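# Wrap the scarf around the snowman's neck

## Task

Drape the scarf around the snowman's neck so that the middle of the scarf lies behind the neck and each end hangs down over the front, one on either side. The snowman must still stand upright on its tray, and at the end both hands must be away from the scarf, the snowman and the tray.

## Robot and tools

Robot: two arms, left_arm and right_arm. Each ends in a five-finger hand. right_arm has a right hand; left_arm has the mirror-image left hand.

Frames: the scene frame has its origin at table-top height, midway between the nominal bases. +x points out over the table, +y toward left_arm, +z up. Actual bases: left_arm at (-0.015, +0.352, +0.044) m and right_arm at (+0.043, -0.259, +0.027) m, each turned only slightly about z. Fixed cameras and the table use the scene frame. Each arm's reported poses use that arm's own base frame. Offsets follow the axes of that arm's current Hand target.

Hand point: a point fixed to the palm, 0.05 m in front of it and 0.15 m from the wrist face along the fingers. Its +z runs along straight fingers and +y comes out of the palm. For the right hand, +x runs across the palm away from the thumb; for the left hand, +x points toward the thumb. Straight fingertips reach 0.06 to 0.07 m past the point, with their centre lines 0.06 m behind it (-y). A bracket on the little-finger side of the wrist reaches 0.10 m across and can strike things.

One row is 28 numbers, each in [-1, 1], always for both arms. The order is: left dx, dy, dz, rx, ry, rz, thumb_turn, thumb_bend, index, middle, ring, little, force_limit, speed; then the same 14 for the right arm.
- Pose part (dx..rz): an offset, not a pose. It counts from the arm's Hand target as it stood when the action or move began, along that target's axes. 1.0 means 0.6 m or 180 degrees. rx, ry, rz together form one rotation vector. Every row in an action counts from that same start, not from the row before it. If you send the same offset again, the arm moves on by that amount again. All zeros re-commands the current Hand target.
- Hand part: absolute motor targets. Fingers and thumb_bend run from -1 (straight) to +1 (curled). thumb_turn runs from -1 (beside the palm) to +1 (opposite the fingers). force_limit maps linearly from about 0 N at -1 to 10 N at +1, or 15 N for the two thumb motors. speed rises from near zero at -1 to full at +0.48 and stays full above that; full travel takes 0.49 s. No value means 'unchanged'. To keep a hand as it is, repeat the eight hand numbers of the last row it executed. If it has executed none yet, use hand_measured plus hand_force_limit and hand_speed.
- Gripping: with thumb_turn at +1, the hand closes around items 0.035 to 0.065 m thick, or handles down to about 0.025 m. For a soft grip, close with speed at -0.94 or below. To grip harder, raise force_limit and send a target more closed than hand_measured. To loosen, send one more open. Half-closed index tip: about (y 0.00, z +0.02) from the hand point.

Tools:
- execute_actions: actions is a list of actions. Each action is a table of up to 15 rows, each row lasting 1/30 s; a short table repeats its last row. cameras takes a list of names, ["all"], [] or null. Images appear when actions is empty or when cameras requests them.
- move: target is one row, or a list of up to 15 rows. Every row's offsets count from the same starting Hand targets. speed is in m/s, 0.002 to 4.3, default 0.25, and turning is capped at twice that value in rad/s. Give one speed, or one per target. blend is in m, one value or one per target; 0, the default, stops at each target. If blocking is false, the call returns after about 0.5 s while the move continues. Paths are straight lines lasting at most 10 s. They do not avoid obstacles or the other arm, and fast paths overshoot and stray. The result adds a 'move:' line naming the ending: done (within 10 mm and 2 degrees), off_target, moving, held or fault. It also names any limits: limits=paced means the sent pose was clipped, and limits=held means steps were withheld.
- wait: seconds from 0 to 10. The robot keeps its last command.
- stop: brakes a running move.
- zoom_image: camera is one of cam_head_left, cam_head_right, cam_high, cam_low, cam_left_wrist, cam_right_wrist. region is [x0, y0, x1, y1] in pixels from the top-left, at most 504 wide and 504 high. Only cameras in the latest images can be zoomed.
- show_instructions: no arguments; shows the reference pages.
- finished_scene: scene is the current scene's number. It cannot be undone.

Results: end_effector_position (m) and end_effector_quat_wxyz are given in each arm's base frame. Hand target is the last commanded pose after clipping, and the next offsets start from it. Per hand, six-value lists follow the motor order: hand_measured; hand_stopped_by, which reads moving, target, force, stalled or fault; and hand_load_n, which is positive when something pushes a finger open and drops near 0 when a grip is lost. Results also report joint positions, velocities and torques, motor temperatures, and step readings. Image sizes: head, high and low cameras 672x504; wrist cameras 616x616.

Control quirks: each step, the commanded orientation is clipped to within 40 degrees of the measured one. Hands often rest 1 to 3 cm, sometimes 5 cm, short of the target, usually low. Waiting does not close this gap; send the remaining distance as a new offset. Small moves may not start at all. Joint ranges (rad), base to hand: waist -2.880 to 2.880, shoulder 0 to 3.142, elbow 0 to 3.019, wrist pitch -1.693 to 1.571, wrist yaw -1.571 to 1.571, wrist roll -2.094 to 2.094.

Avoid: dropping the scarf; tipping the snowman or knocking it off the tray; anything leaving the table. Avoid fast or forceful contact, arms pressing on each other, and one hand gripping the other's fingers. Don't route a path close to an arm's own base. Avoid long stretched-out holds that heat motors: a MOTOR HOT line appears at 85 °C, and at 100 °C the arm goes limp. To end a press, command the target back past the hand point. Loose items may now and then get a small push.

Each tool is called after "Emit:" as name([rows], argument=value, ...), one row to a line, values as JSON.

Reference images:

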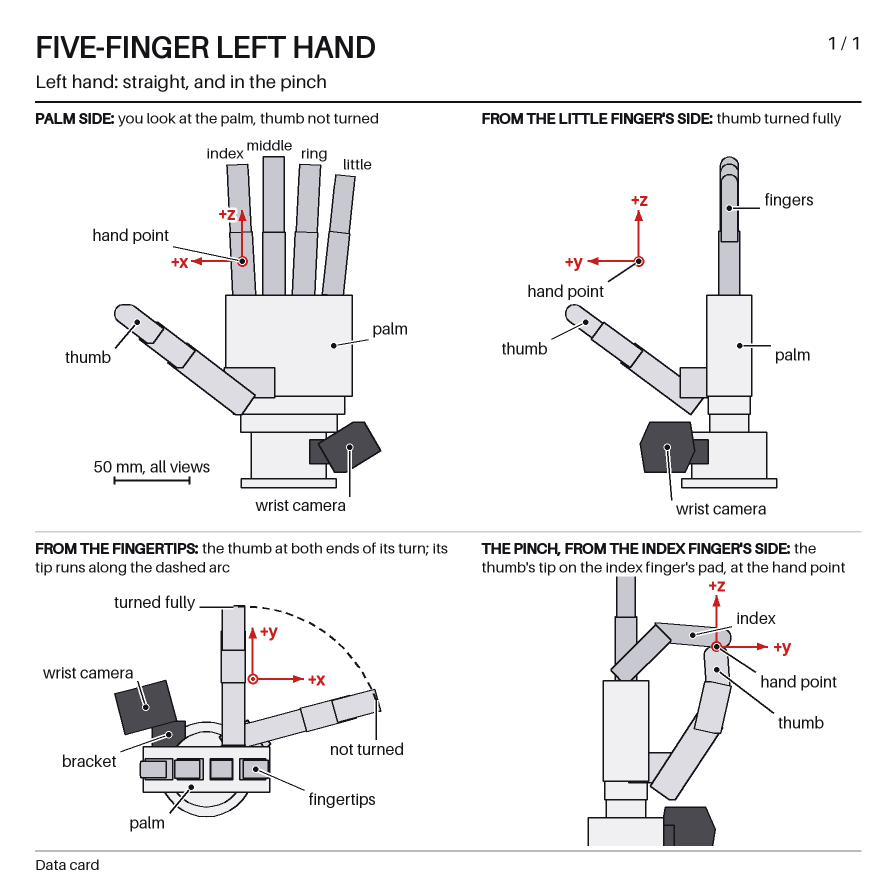

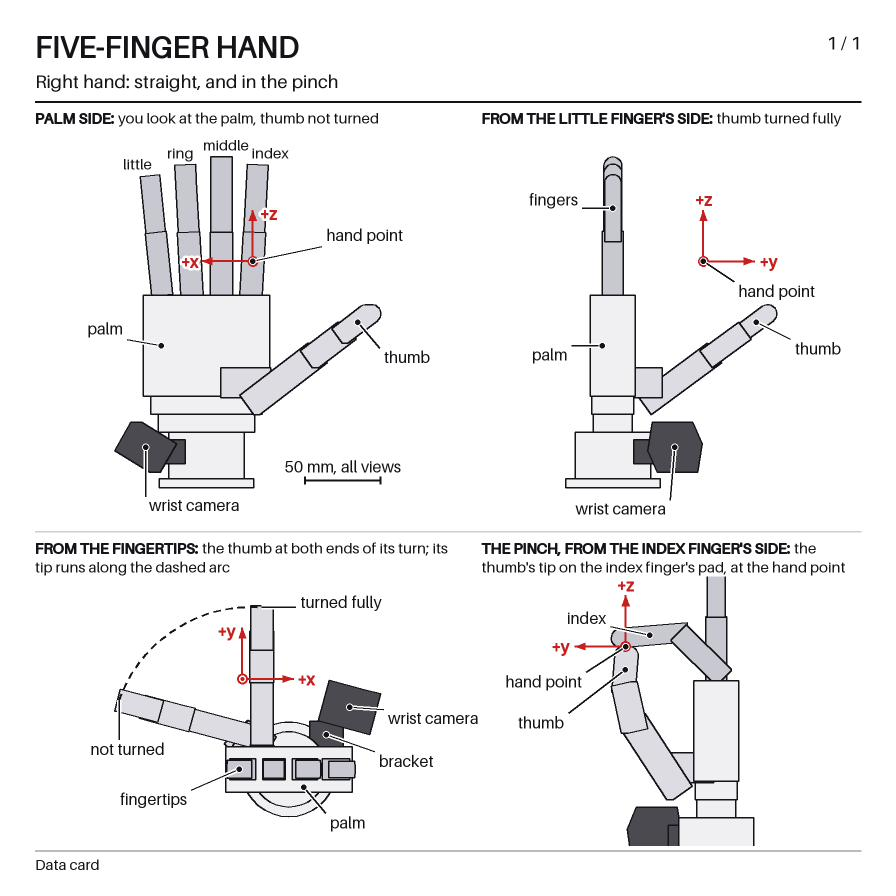

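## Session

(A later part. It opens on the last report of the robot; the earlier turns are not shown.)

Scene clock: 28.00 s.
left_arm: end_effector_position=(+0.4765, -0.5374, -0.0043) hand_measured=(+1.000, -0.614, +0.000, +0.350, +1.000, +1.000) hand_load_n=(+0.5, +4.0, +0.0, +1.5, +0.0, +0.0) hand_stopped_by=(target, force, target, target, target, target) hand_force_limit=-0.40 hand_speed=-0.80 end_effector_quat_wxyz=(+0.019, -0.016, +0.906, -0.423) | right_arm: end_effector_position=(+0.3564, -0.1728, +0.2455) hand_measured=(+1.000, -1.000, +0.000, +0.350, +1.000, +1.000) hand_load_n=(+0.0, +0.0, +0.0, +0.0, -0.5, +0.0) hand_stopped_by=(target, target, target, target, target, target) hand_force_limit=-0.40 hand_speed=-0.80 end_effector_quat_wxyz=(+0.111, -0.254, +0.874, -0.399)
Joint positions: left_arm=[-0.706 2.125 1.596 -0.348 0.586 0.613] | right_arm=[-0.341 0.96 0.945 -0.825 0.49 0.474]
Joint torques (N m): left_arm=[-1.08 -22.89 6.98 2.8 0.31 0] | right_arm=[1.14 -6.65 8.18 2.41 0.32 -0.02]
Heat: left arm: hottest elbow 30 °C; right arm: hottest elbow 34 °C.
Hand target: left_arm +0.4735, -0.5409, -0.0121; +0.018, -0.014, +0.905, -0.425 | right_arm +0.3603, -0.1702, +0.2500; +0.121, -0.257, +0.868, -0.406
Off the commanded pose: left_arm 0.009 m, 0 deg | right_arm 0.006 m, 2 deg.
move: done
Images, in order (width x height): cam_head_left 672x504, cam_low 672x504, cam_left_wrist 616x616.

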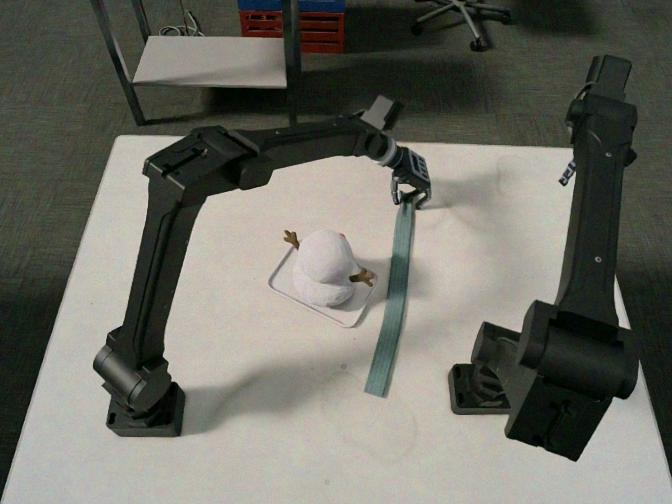

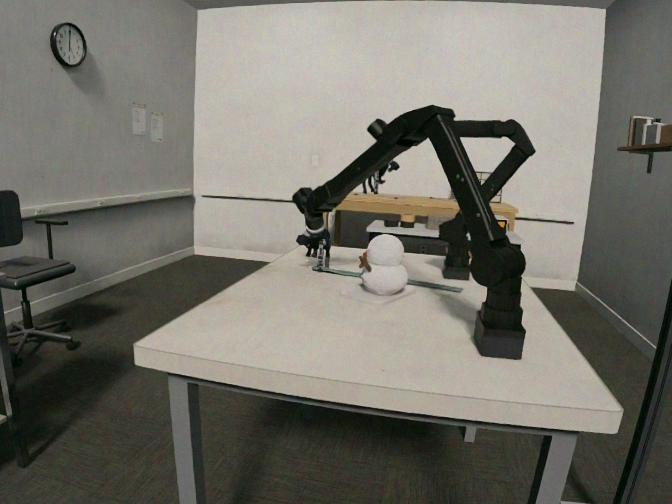

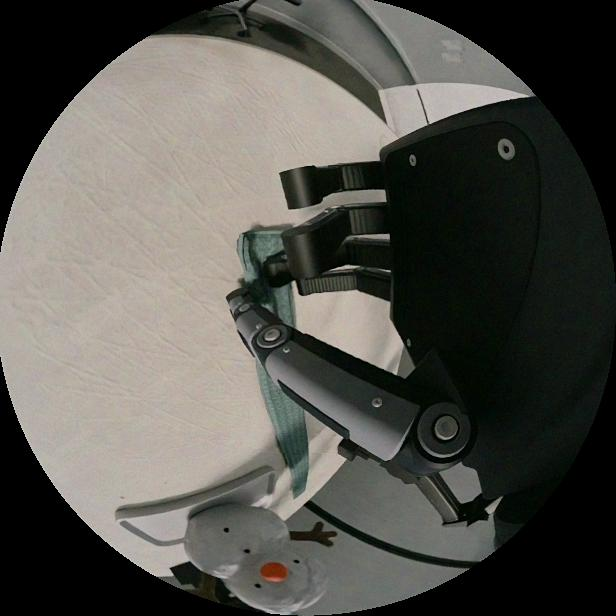

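Good, the thumb pushed the edge. Now close the fingers.

Emit:
move(target=[0,0,0,0,0,0,1,-0.3,0.5,0.6,1,1,-0.1,-0.8,0,0,0,0,0,0,1,-1,0,0.35,1,1,-0.4,-0.8], cameras=["cam_left_wrist","cam_head_left"])

Emit:
zoom_image(camera="cam_head_left", region=[330, 120, 480, 270])

Scene clock: 29.00 s.
left_arm: end_effector_position=(+0.4769, -0.5377, -0.0041) hand_measured=(+1.000, -0.600, +0.164, +0.600, +1.000, +1.000) hand_load_n=(+0.0, +5.5, +4.5, +0.0, +0.0, +0.0) hand_stopped_by=(target, force, force, target, target, target) hand_force_limit=-0.10 hand_speed=-0.80 end_effector_quat_wxyz=(+0.019, -0.015, +0.905, -0.424) | right_arm: end_effector_position=(+0.3564, -0.1728, +0.2455) hand_measured=(+1.000, -1.000, +0.000, +0.350, +1.000, +1.000) hand_load_n=(+0.5, +0.0, +0.0, +0.5, +0.0, +0.0) hand_stopped_by=(target, target, target, target, target, target) hand_force_limit=-0.40 hand_speed=-0.80 end_effector_quat_wxyz=(+0.111, -0.254, +0.874, -0.399)
Joint positions: left_arm=[-0.706 2.125 1.596 -0.346 0.586 0.613] | right_arm=[-0.341 0.96 0.945 -0.825 0.49 0.474]
Joint torques (N m): left_arm=[-1.03 -22.65 6.99 2.76 0.28 -0.01] | right_arm=[1.14 -6.65 8.17 2.41 0.32 -0.02]
Heat: left arm: hottest elbow 30 °C; right arm: hottest elbow 34 °C.
Hand target: left_arm +0.4735, -0.5409, -0.0121; +0.018, -0.014, +0.905, -0.425 | right_arm +0.3603, -0.1702, +0.2500; +0.121, -0.257, +0.868, -0.406
Off the commanded pose: left_arm 0.009 m, 0 deg | right_arm 0.006 m, 2 deg.
move: done
Images, in order (width x height): cam_head_left 672x504, cam_left_wrist 616x616.

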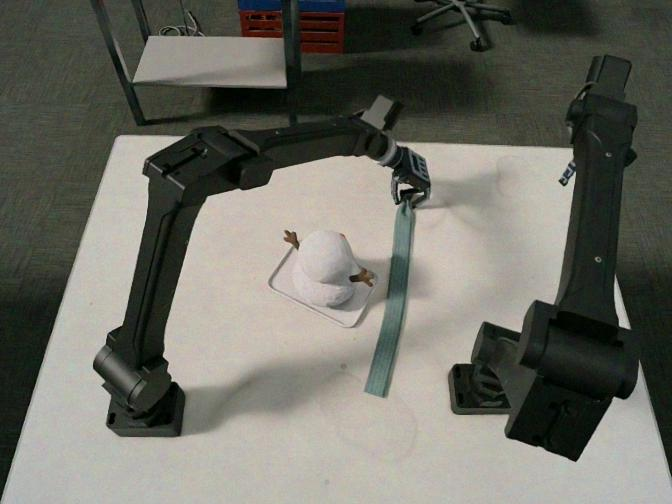

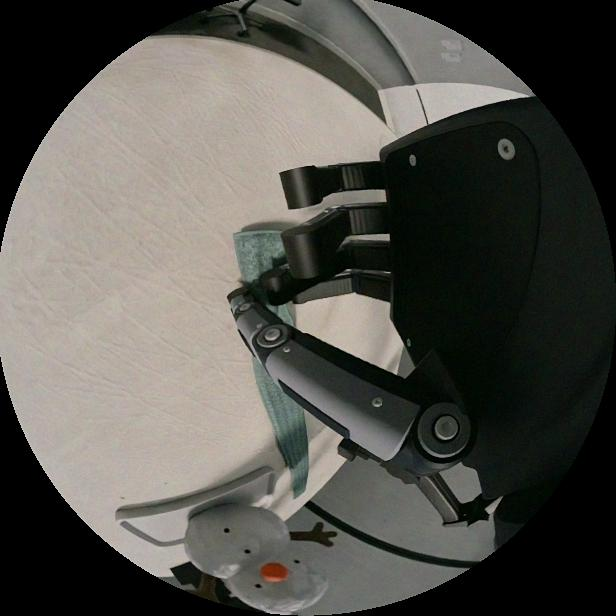

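Scaled by 3.360.

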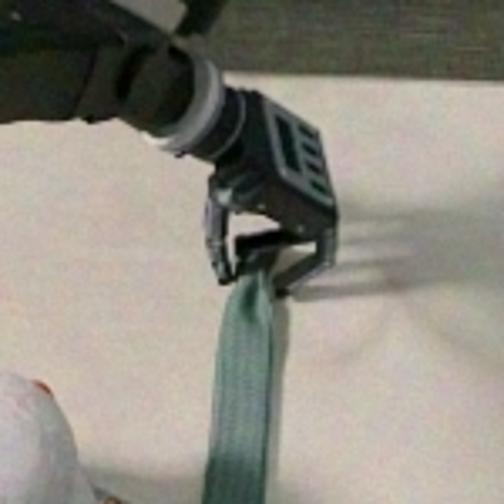

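Emit:
move([
  [0,-0.1412,-0.117,0,0,0,1,-0.3,0.5,0.6,1,1,-0.1,-0.8,0.387,-0.1912,0.23,0,0,0,1,-1,0,0.35,1,1,-0.4,-0.8],
  [0.3098,-0.6038,-0.4782,0,0,0,1,-0.3,0.5,0.6,1,1,-0.1,-0.8,0.387,-0.1912,0.23,0,0,0,1,-1,0,0.35,1,1,-0.4,-0.8],
], speed=[0.2,0.15], blend=0.02, cameras=["cam_head_left","cam_high","cam_low","cam_left_wrist"])

Scene clock: 36.13 s.
left_arm: end_effector_position=(+0.2830, -0.5522, +0.4219) hand_measured=(+1.000, -0.600, +0.164, +0.600, +1.000, +1.000) hand_load_n=(+0.0, +5.5, +4.5, +0.0, +0.0, +0.0) hand_stopped_by=(target, force, force, target, target, target) hand_force_limit=-0.10 hand_speed=-0.80 end_effector_quat_wxyz=(+0.011, -0.019, +0.912, -0.410) | right_arm: end_effector_position=(+0.2582, -0.4265, +0.2233) hand_measured=(+1.000, -1.000, +0.000, +0.350, +1.000, +1.000) hand_load_n=(+0.0, +0.0, +0.0, +0.0, +0.0, +0.0) hand_stopped_by=(target, target, target, target, target, target) hand_force_limit=-0.40 hand_speed=-0.80 end_effector_quat_wxyz=(+0.118, -0.259, +0.881, -0.378)
Joint positions: left_arm=[-0.965 1.707 2.12 -1.22 0.407 0.398] | right_arm=[-1.116 1.26 1.1 -0.601 -0.097 -0.075]
Joint torques (N m): left_arm=[-1.32 -17.61 13.89 1.46 0.13 -0.08] | right_arm=[-0.56 -10.05 12.55 2.44 -0.21 -0.02]
Heat: left arm: hottest elbow 31 °C; right arm: hottest elbow 36 °C.
Hand target: left_arm +0.2789, -0.5589, +0.4463; +0.018, -0.014, +0.905, -0.425 | right_arm +0.2635, -0.4473, +0.2496; +0.121, -0.257, +0.868, -0.406
Off the commanded pose: left_arm 0.025 m, 2 deg | right_arm 0.034 m, 4 deg.
move: off_target (left_arm, right_arm)
Images, in order (width x height): cam_head_left 672x504, cam_high 672x504, cam_low 672x504, cam_left_wrist 616x616.

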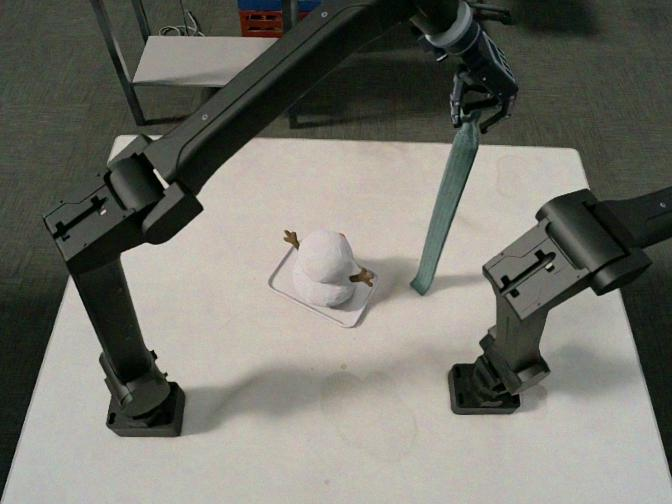

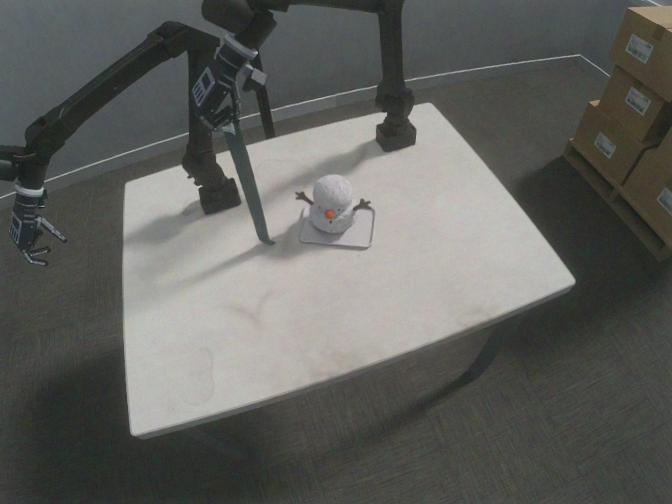

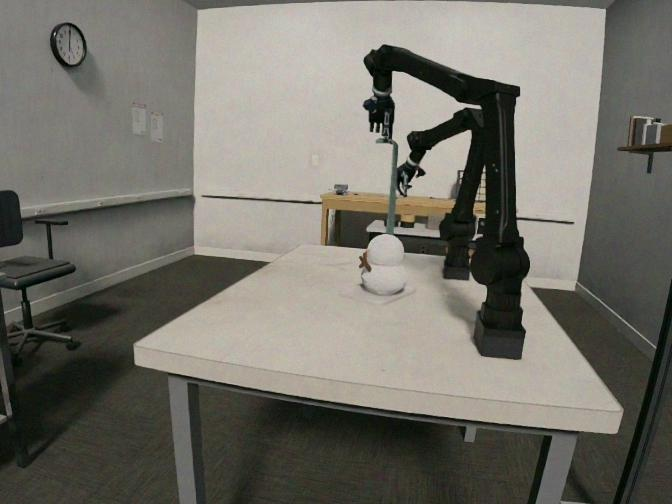

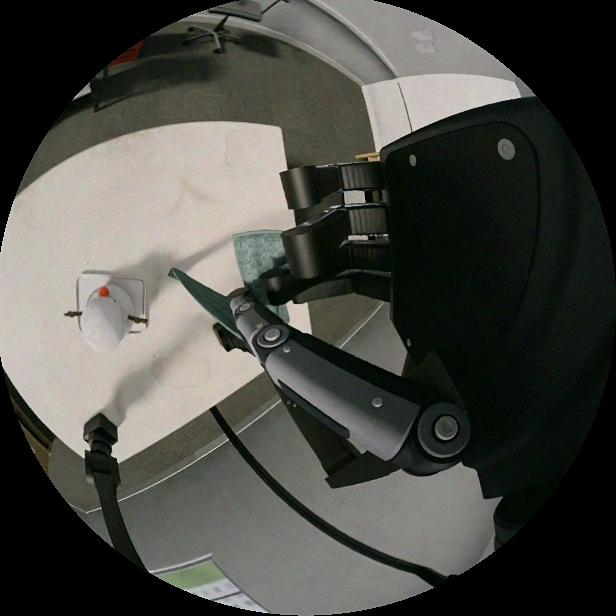

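Emit:
move([
  [-0.0127,-0.1065,0.1312,0,0,0,1,-0.3,0.5,0.6,1,1,-0.1,-0.8,0,0,0,0,0,0,1,-1,0,0.35,1,1,-0.4,-0.8],
  [-0.2985,0.0997,0.0652,0,-0.077,-0.0638,1,-0.3,0.5,0.6,1,1,-0.1,-0.8,0,0,0,0,0,0,1,-1,0,0.35,1,1,-0.4,-0.8],
  [-0.529,0.3717,0.1157,0,-0.1198,-0.0993,1,-0.3,0.5,0.6,1,1,-0.1,-0.8,0,0,0,0,0,0,1,-1,0,0.35,1,1,-0.4,-0.8],
  [-0.6167,0.6737,0.2997,0,-0.1412,-0.117,1,-0.3,0.5,0.6,1,1,-0.1,-0.8,0,0,0,0,0,0,1,-1,0,0.35,1,1,-0.4,-0.8],
], speed=[0.15,0.2,0.2,0.15], blend=[0.01,0.04,0.04,0], cameras=["cam_head_left","cam_high","cam_low","cam_left_wrist"])

Scene clock: 42.73 s.
left_arm: end_effector_position=(+0.6418, -0.4289, +0.0220) hand_measured=(+1.000, -0.600, +0.164, +0.600, +1.000, +1.000) hand_load_n=(-0.5, +5.5, +4.5, +0.0, +0.0, +0.0) hand_stopped_by=(target, force, force, target, target, target) hand_force_limit=-0.10 hand_speed=-0.80 end_effector_quat_wxyz=(+0.127, -0.268, +0.867, -0.400) | right_arm: end_effector_position=(+0.2582, -0.4265, +0.2233) hand_measured=(+1.000, -1.000, +0.000, +0.350, +1.000, +1.000) hand_load_n=(+0.0, +0.0, +0.0, +0.0, +0.0, +0.0) hand_stopped_by=(target, target, target, target, target, target) hand_force_limit=-0.40 hand_speed=-0.80 end_effector_quat_wxyz=(+0.118, -0.259, +0.881, -0.378)
Joint positions: left_arm=[-0.489 2.153 1.708 -0.317 0.356 0.329] | right_arm=[-1.116 1.26 1.1 -0.601 -0.097 -0.075]
Joint torques (N m): left_arm=[0.21 -25 8.24 3.17 0.1 -0.01] | right_arm=[-0.56 -10.05 12.55 2.44 -0.22 -0.02]
Motor temperatures (°C): left_arm=[28 29 31 26 27 27] | right_arm=[29 30 38 30 28 25]
Heat: left arm: hottest elbow 31 °C; right arm: hottest elbow 38 °C.
Hand target: left_arm +0.6521, -0.4241, +0.0275; +0.138, -0.271, +0.861, -0.408 | right_arm +0.2635, -0.4473, +0.2496; +0.121, -0.257, +0.868, -0.406
Off the commanded pose: left_arm 0.013 m, 2 deg | right_arm 0.034 m, 4 deg.
move: off_target (left_arm, right_arm)
Images, in order (width x height): cam_head_left 672x504, cam_high 672x504, cam_low 672x504, cam_left_wrist 616x616.

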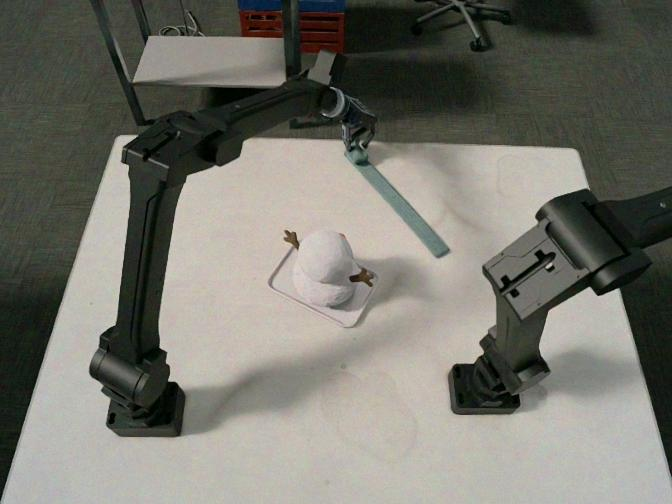

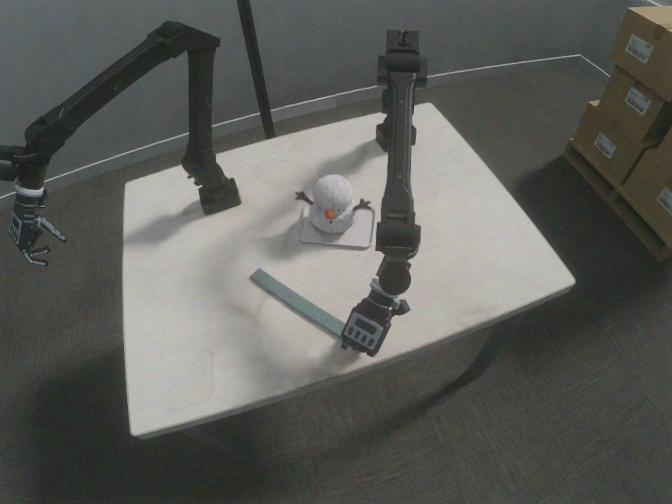

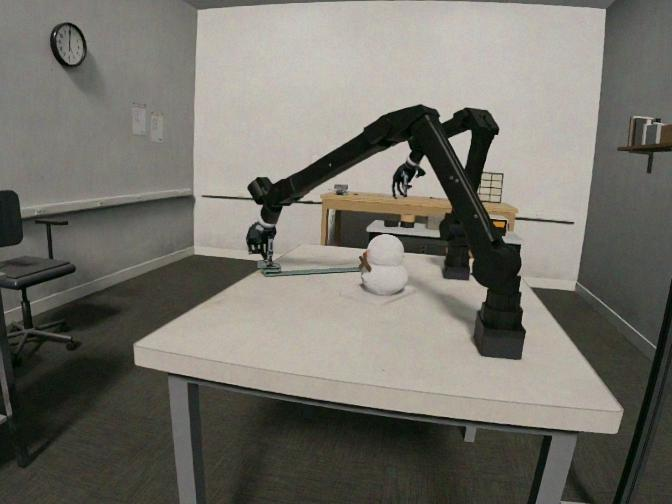

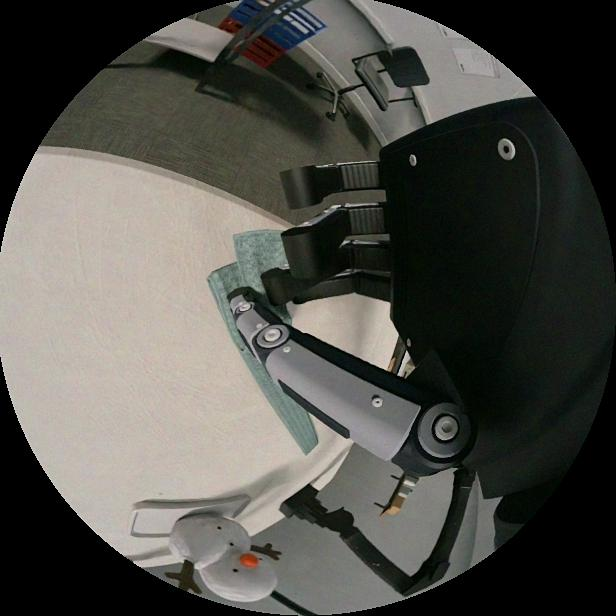

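Emit:
zoom_image(camera="cam_head_left", region=[320, 120, 470, 270])

Emit:
zoom_image(camera="cam_low", region=[230, 200, 400, 300])

Scaled by 3.360.

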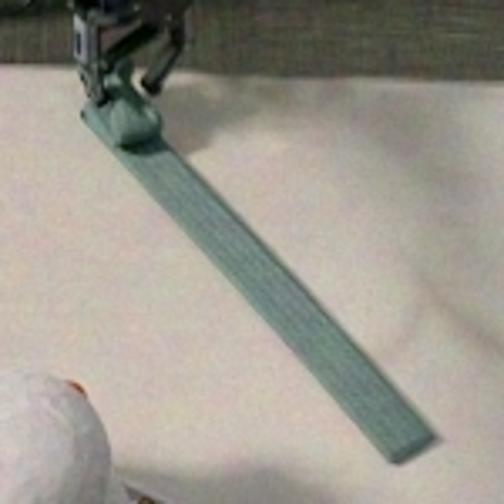

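Scaled by 2.965.

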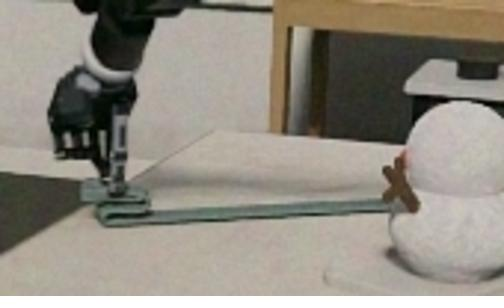

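Emit:
move(target=[0,0,0,0,0,0,1,-0.3,0.5,0.6,1,1,-0.1,-0.8,-0.6338,0.5795,-0.306,0,0,0,1,-1,0,0.35,1,1,-0.4,-0.8], speed=0.3, cameras=["cam_head_left","cam_low","cam_right_wrist"])

Emit:
zoom_image(camera="cam_head_left", region=[340, 150, 520, 300])

Scene clock: 47.17 s.
left_arm: end_effector_position=(+0.6418, -0.4289, +0.0220) hand_measured=(+1.000, -0.600, +0.164, +0.600, +1.000, +1.000) hand_load_n=(+0.0, +5.5, +4.0, +0.5, +0.0, +0.0) hand_stopped_by=(target, force, force, target, target, target) hand_force_limit=-0.10 hand_speed=-0.80 end_effector_quat_wxyz=(+0.127, -0.268, +0.867, -0.400) | right_arm: end_effector_position=(+0.3703, +0.0541, +0.0871) hand_measured=(+1.000, -1.000, +0.000, +0.350, +1.000, +1.000) hand_load_n=(+0.0, +0.0, +0.0, +0.0, +0.0, +0.0) hand_stopped_by=(target, target, target, target, target, target) hand_force_limit=-0.40 hand_speed=-0.80 end_effector_quat_wxyz=(+0.108, -0.260, +0.869, -0.407)
Joint positions: left_arm=[-0.489 2.153 1.708 -0.317 0.356 0.329] | right_arm=[0.43 1.258 0.769 -0.941 0.861 1.354]
Joint torques (N m): left_arm=[0.21 -24.82 8.28 3.06 0.1 0.01] | right_arm=[1.32 -7.41 10.28 0.08 0.68 0.12]
Heat: left arm: hottest elbow 31 °C; right arm: hottest elbow 38 °C.
Hand target: left_arm +0.6521, -0.4241, +0.0275; +0.138, -0.271, +0.861, -0.408 | right_arm +0.3841, +0.0650, +0.1005; +0.121, -0.257, +0.868, -0.407
Off the commanded pose: left_arm 0.013 m, 2 deg | right_arm 0.022 m, 2 deg.
move: off_target (left_arm, right_arm)
Images, in order (width x height): cam_head_left 672x504, cam_low 672x504, cam_right_wrist 616x616.

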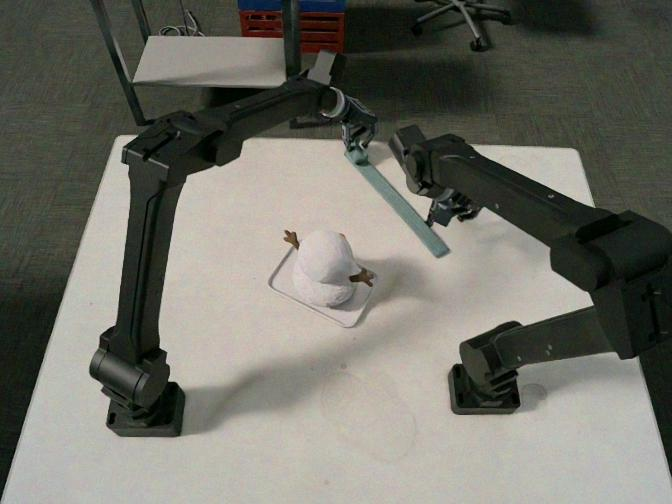

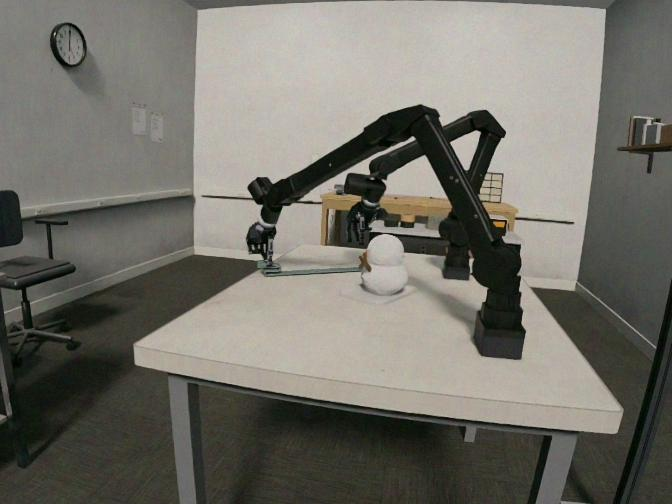

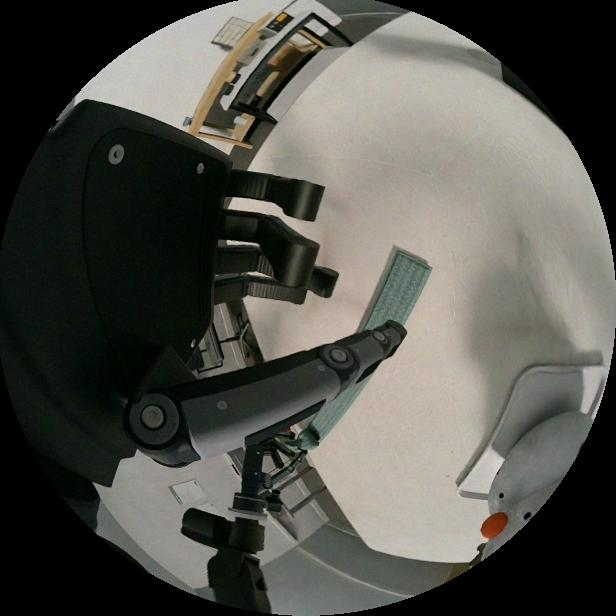

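Scaled by 2.800.

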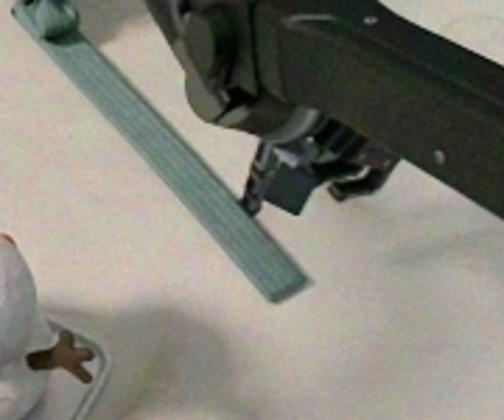

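Emit:
move(target=[0,0,0,0,0,0,1,-0.3,0.5,0.6,1,1,-0.1,-0.8,-0.0201,0.0767,0.0909,0,0,0,1,-1,0,0.35,1,1,-0.4,-0.8], speed=0.15, cameras=["cam_head_left","cam_low","cam_right_wrist"])

Emit:
zoom_image(camera="cam_head_left", region=[370, 160, 520, 310])

Emit:
zoom_image(camera="cam_low", region=[300, 200, 420, 300])

Scene clock: 49.13 s.
left_arm: end_effector_position=(+0.6418, -0.4289, +0.0220) hand_measured=(+1.000, -0.600, +0.164, +0.600, +1.000, +1.000) hand_load_n=(-0.5, +5.0, +4.5, +0.0, +0.0, +0.0) hand_stopped_by=(target, force, force, target, target, target) hand_force_limit=-0.10 hand_speed=-0.80 end_effector_quat_wxyz=(+0.127, -0.268, +0.867, -0.400) | right_arm: end_effector_position=(+0.3984, +0.0652, +0.0323) hand_measured=(+1.000, -1.000, +0.000, +0.350, +1.000, +1.000) hand_load_n=(+0.0, +0.0, +0.0, +0.0, +0.0, +0.0) hand_stopped_by=(target, target, target, target, target, target) hand_force_limit=-0.40 hand_speed=-0.80 end_effector_quat_wxyz=(+0.122, -0.261, +0.867, -0.406)
Joint positions: left_arm=[-0.489 2.153 1.708 -0.317 0.356 0.329] | right_arm=[0.425 1.417 0.739 -0.707 0.861 1.326]
Joint torques (N m): left_arm=[0.15 -24.94 8.28 3.03 0.12 0] | right_arm=[-0.97 -9.35 6.06 1.47 0.48 -0.05]
Heat: left arm: hottest elbow 31 °C; right arm: hottest elbow 38 °C.
Hand target: left_arm +0.6521, -0.4241, +0.0275; +0.138, -0.271, +0.861, -0.408 | right_arm +0.4010, +0.0611, +0.0302; +0.121, -0.257, +0.868, -0.407
Off the commanded pose: left_arm 0.013 m, 2 deg | right_arm 0.005 m, 0 deg.
move: off_target (left_arm)
Images, in order (width x height): cam_head_left 672x504, cam_low 672x504, cam_right_wrist 616x616.

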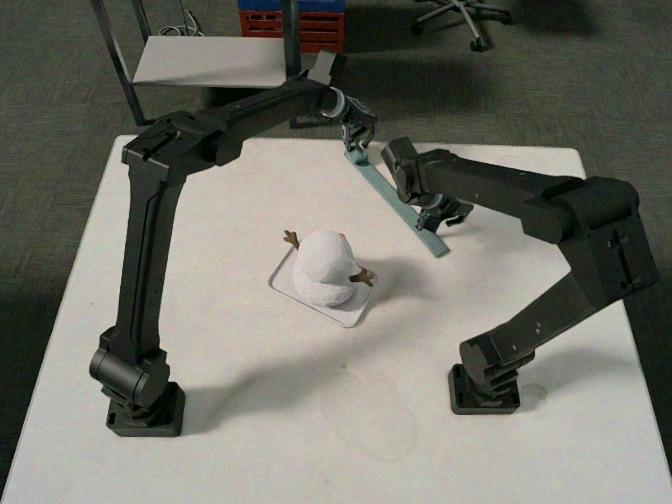

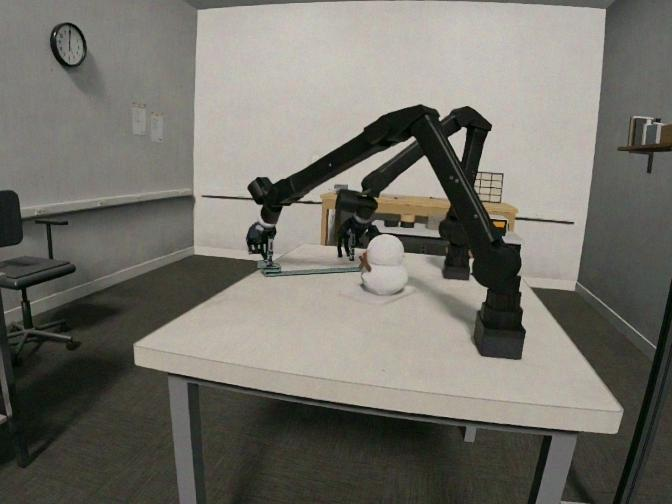

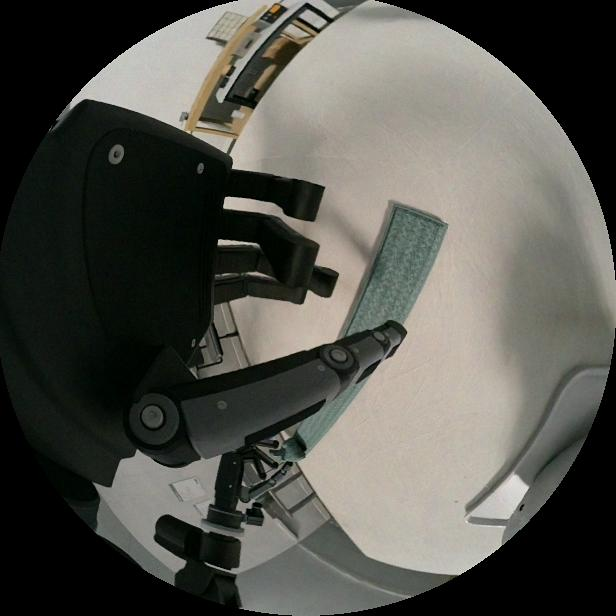

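Scaled by 3.360.

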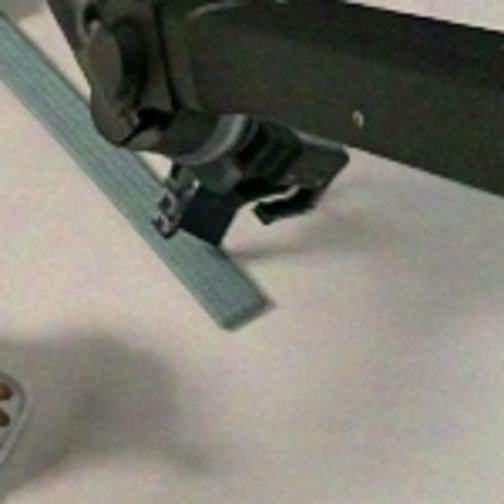

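Scaled by 4.200.

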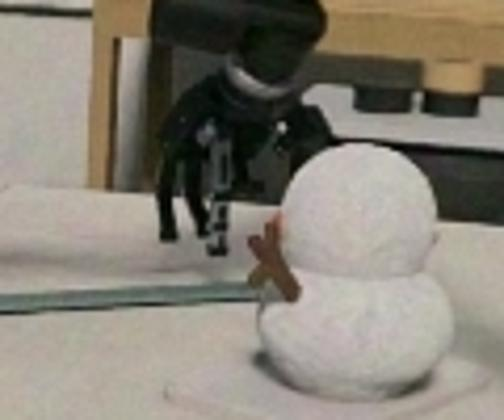

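Emit:
move(target=[0,0,0,0,0,0,1,-0.3,0.5,0.6,1,1,-0.1,-0.8,-0.003,0.0475,0.0418,0,0,0,1,-1,0,0.35,1,1,-0.4,-0.8], speed=0.08, cameras=["cam_head_left","cam_low","cam_right_wrist"])

Emit:
zoom_image(camera="cam_head_left", region=[370, 160, 520, 310])

Emit:
zoom_image(camera="cam_low", region=[300, 200, 420, 300])

Scene clock: 50.67 s.
left_arm: end_effector_position=(+0.6418, -0.4289, +0.0220) hand_measured=(+1.000, -0.600, +0.164, +0.600, +1.000, +1.000) hand_load_n=(+0.0, +5.5, +4.0, +0.0, +0.0, +0.0) hand_stopped_by=(target, force, force, target, target, target) hand_force_limit=-0.10 hand_speed=-0.80 end_effector_quat_wxyz=(+0.127, -0.268, +0.867, -0.400) | right_arm: end_effector_position=(+0.4016, +0.0664, +0.0004) hand_measured=(+1.000, -1.000, +0.000, +0.350, +1.000, +1.000) hand_load_n=(-5.0, +0.0, +0.0, +0.0, +0.0, +0.0) hand_stopped_by=(target, target, target, target, target, target) hand_force_limit=-0.40 hand_speed=-0.80 end_effector_quat_wxyz=(+0.123, -0.265, +0.866, -0.407)
Joint positions: left_arm=[-0.489 2.153 1.708 -0.317 0.356 0.329] | right_arm=[0.424 1.493 0.707 -0.588 0.862 1.311]
Joint torques (N m): left_arm=[0.03 -24.88 8.25 3.02 0.09 0.01] | right_arm=[-0.97 -8.82 5.2 1.78 0.45 0.07]
Heat: left arm: hottest elbow 31 °C; right arm: hottest elbow 38 °C.
Hand target: left_arm +0.6521, -0.4241, +0.0275; +0.138, -0.271, +0.861, -0.408 | right_arm +0.4031, +0.0613, -0.0078; +0.121, -0.257, +0.868, -0.407
Off the commanded pose: left_arm 0.013 m, 2 deg | right_arm 0.010 m, 1 deg.
move: off_target (left_arm)
Images, in order (width x height): cam_head_left 672x504, cam_low 672x504, cam_right_wrist 616x616.

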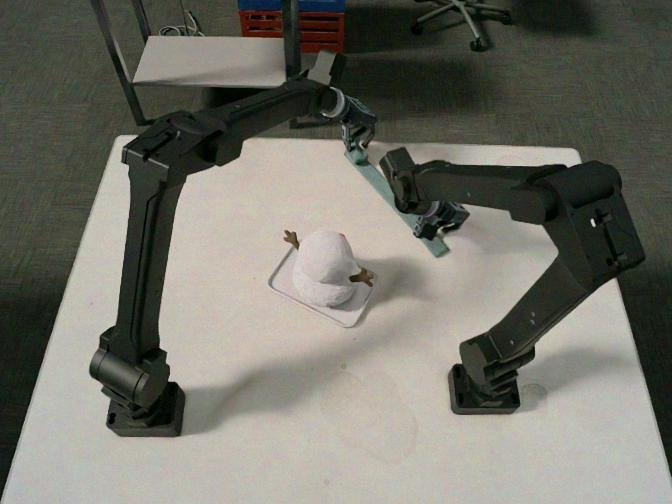

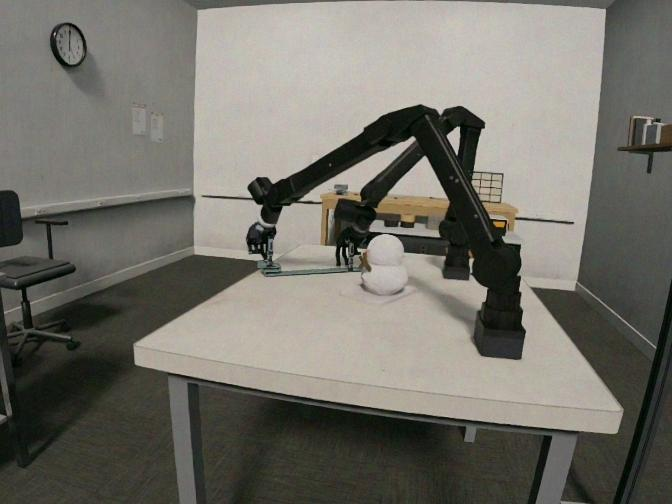

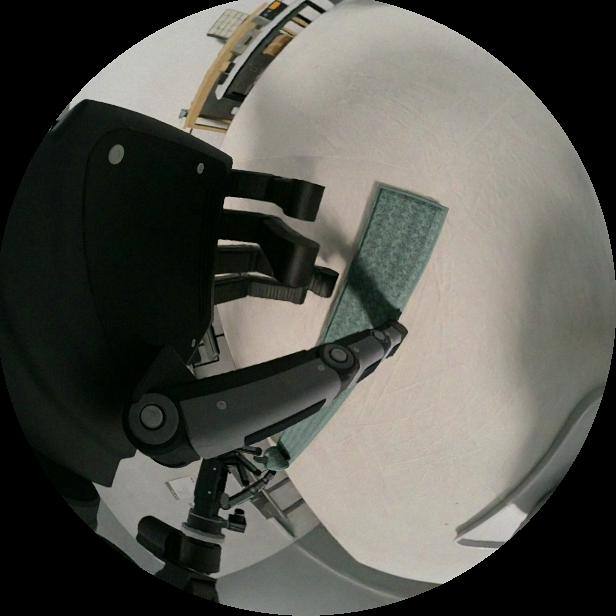

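Scaled by 3.360.

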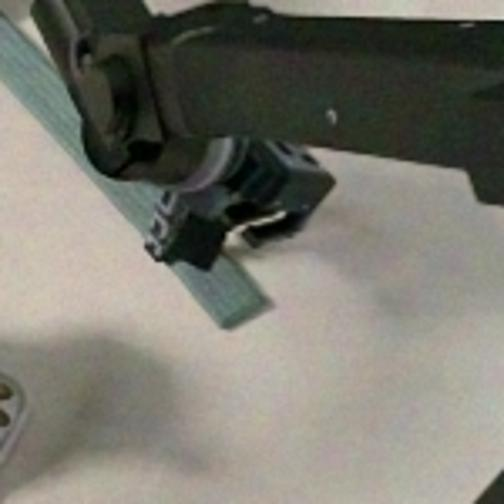

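Scaled by 4.200.

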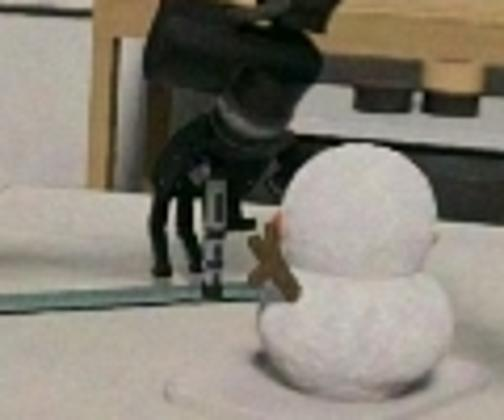

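Emit:
move([
  [0,0,0,0,0,0,1,-0.3,0.5,0.6,1,1,-0.1,-0.8,0,-0.0078,-0.0218,0,0,0,1,-1,0,0.35,1,1,-0.4,-0.8],
  [0,0,0,0,0,0,1,-0.3,0.5,0.6,1,1,-0.1,-0.8,0,0.0037,-0.0122,0,0,0,1,-1,0,0.35,1,1,-0.4,-0.8],
], speed=0.08, cameras=["cam_head_left","cam_right_wrist"])

Emit:
zoom_image(camera="cam_head_left", region=[370, 160, 520, 310])

Emit:
zoom_image(camera="cam_right_wrist", region=[250, 180, 480, 410])

Scene clock: 52.50 s.
left_arm: end_effector_position=(+0.6418, -0.4289, +0.0220) hand_measured=(+1.000, -0.600, +0.164, +0.600, +1.000, +1.000) hand_load_n=(+0.0, +5.5, +4.0, +0.5, +0.0, +0.0) hand_stopped_by=(target, force, force, target, target, target) hand_force_limit=-0.10 hand_speed=-0.80 end_effector_quat_wxyz=(+0.127, -0.268, +0.867, -0.400) | right_arm: end_effector_position=(+0.3993, +0.0651, +0.0013) hand_measured=(+1.000, -1.000, +0.000, +0.350, +1.000, +1.000) hand_load_n=(+0.5, +0.0, +0.5, +0.0, +0.0, +0.0) hand_stopped_by=(target, target, target, target, target, target) hand_force_limit=-0.40 hand_speed=-0.80 end_effector_quat_wxyz=(+0.122, -0.256, +0.869, -0.406)
Joint positions: left_arm=[-0.489 2.153 1.708 -0.317 0.356 0.329] | right_arm=[0.424 1.488 0.707 -0.608 0.862 1.339]
Joint torques (N m): left_arm=[0.15 -24.94 8.24 3.1 0.12 -0.01] | right_arm=[0.67 -8.94 5.57 1.13 0.59 0.11]
Heat: left arm: hottest elbow 31 °C; right arm: hottest elbow 38 °C.
Hand target: left_arm +0.6521, -0.4241, +0.0275; +0.138, -0.271, +0.861, -0.408 | right_arm +0.3992, +0.0672, -0.0048; +0.121, -0.257, +0.868, -0.406
Off the commanded pose: left_arm 0.013 m, 2 deg | right_arm 0.006 m, 0 deg.
move: off_target (left_arm)
Images, in order (width x height): cam_head_left 672x504, cam_right_wrist 616x616.

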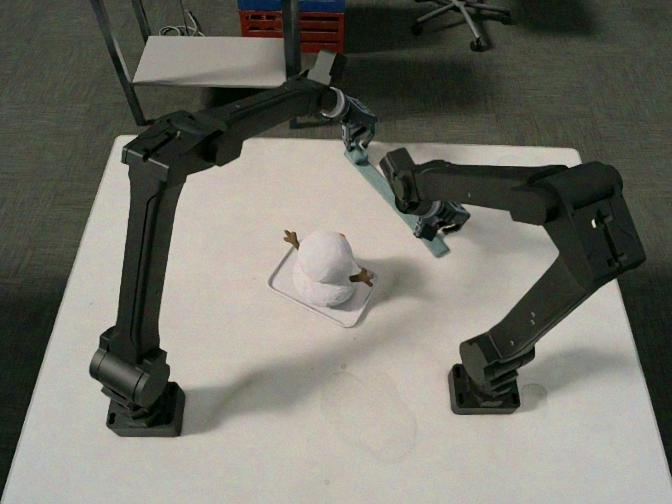

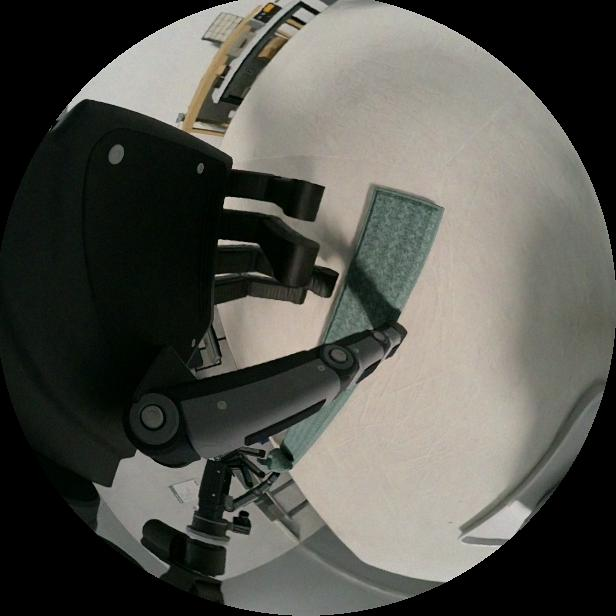

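Scaled by 3.360.

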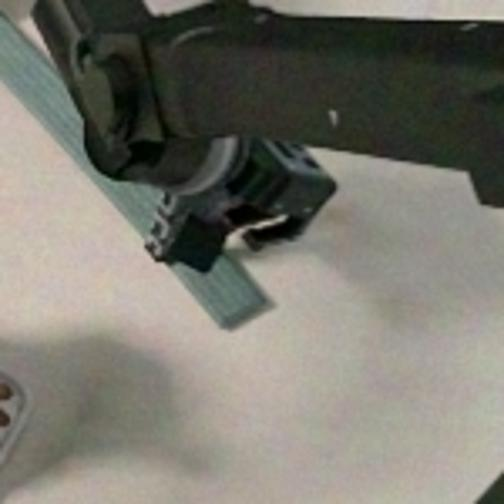

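Scaled by 2.191 from the camera's 616x616 image, which has a finer 880x880 frame.

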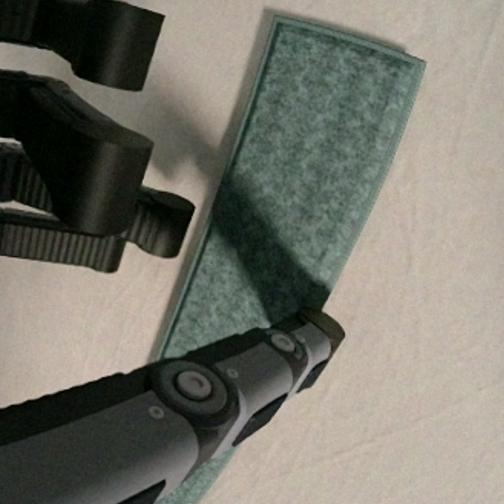

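Emit:
move([
  [0,0,0,0,0,0,1,-0.3,0.5,0.6,1,1,-0.1,-0.8,0,-0.0115,-0.022,0,0,0,1,-1,0,0.35,1,1,-0.4,-0.8],
  [0,0,0,0,0,0,1,-0.3,0.5,0.6,1,1,-0.1,-0.8,0,0.0067,-0.0082,0,0,0,1,-1,0,0.35,1,1,-0.4,-0.8],
], speed=0.08, cameras=["cam_right_wrist"])

Emit:
zoom_image(camera="cam_right_wrist", region=[250, 180, 480, 410])

Scene clock: 54.37 s.
left_arm: end_effector_position=(+0.6418, -0.4289, +0.0220) hand_measured=(+1.000, -0.600, +0.164, +0.600, +1.000, +1.000) hand_load_n=(+0.0, +5.5, +4.0, +0.0, +0.0, +0.0) hand_stopped_by=(target, force, force, target, target, target) hand_force_limit=-0.10 hand_speed=-0.80 end_effector_quat_wxyz=(+0.127, -0.268, +0.867, -0.400) | right_arm: end_effector_position=(+0.3932, +0.0662, -0.0008) hand_measured=(+1.000, -1.000, +0.000, +0.350, +1.000, +1.000) hand_load_n=(-2.0, +0.0, +0.0, +0.0, +0.0, +0.0) hand_stopped_by=(target, target, target, target, target, target) hand_force_limit=-0.40 hand_speed=-0.80 end_effector_quat_wxyz=(+0.114, -0.257, +0.869, -0.407)
Joint positions: left_arm=[-0.489 2.153 1.708 -0.317 0.356 0.329] | right_arm=[0.435 1.492 0.707 -0.638 0.864 1.362]
Joint torques (N m): left_arm=[0.15 -24.88 8.24 3.1 0.12 0.01] | right_arm=[1.32 -9.11 5.68 1.37 0.6 0.15]
Heat: left arm: hottest elbow 31 °C; right arm: hottest elbow 38 °C.
Hand target: left_arm +0.6521, -0.4241, +0.0275; +0.138, -0.271, +0.861, -0.408 | right_arm +0.3958, +0.0725, -0.0048; +0.121, -0.257, +0.868, -0.407
Off the commanded pose: left_arm 0.013 m, 2 deg | right_arm 0.008 m, 1 deg.
move: off_target (left_arm)
Images, in order (width x height): cam_right_wrist 616x616.

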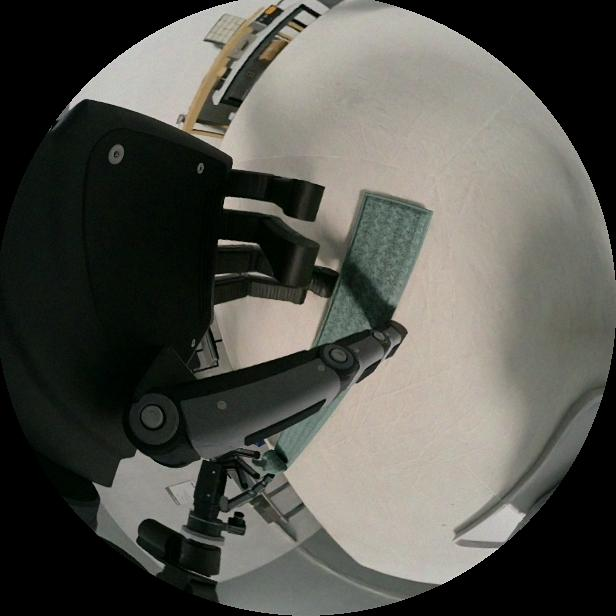

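Scaled by 2.191 from the camera's 616x616 image, which has a finer 880x880 frame.

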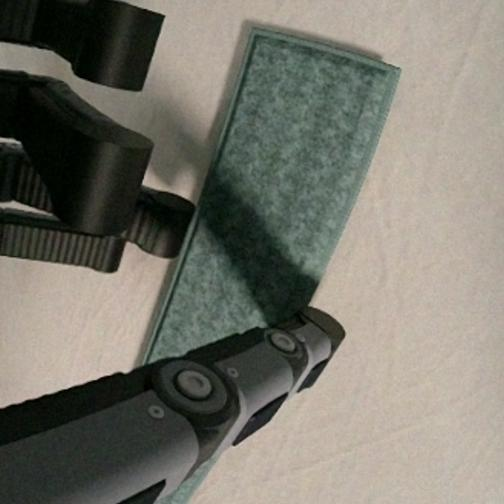

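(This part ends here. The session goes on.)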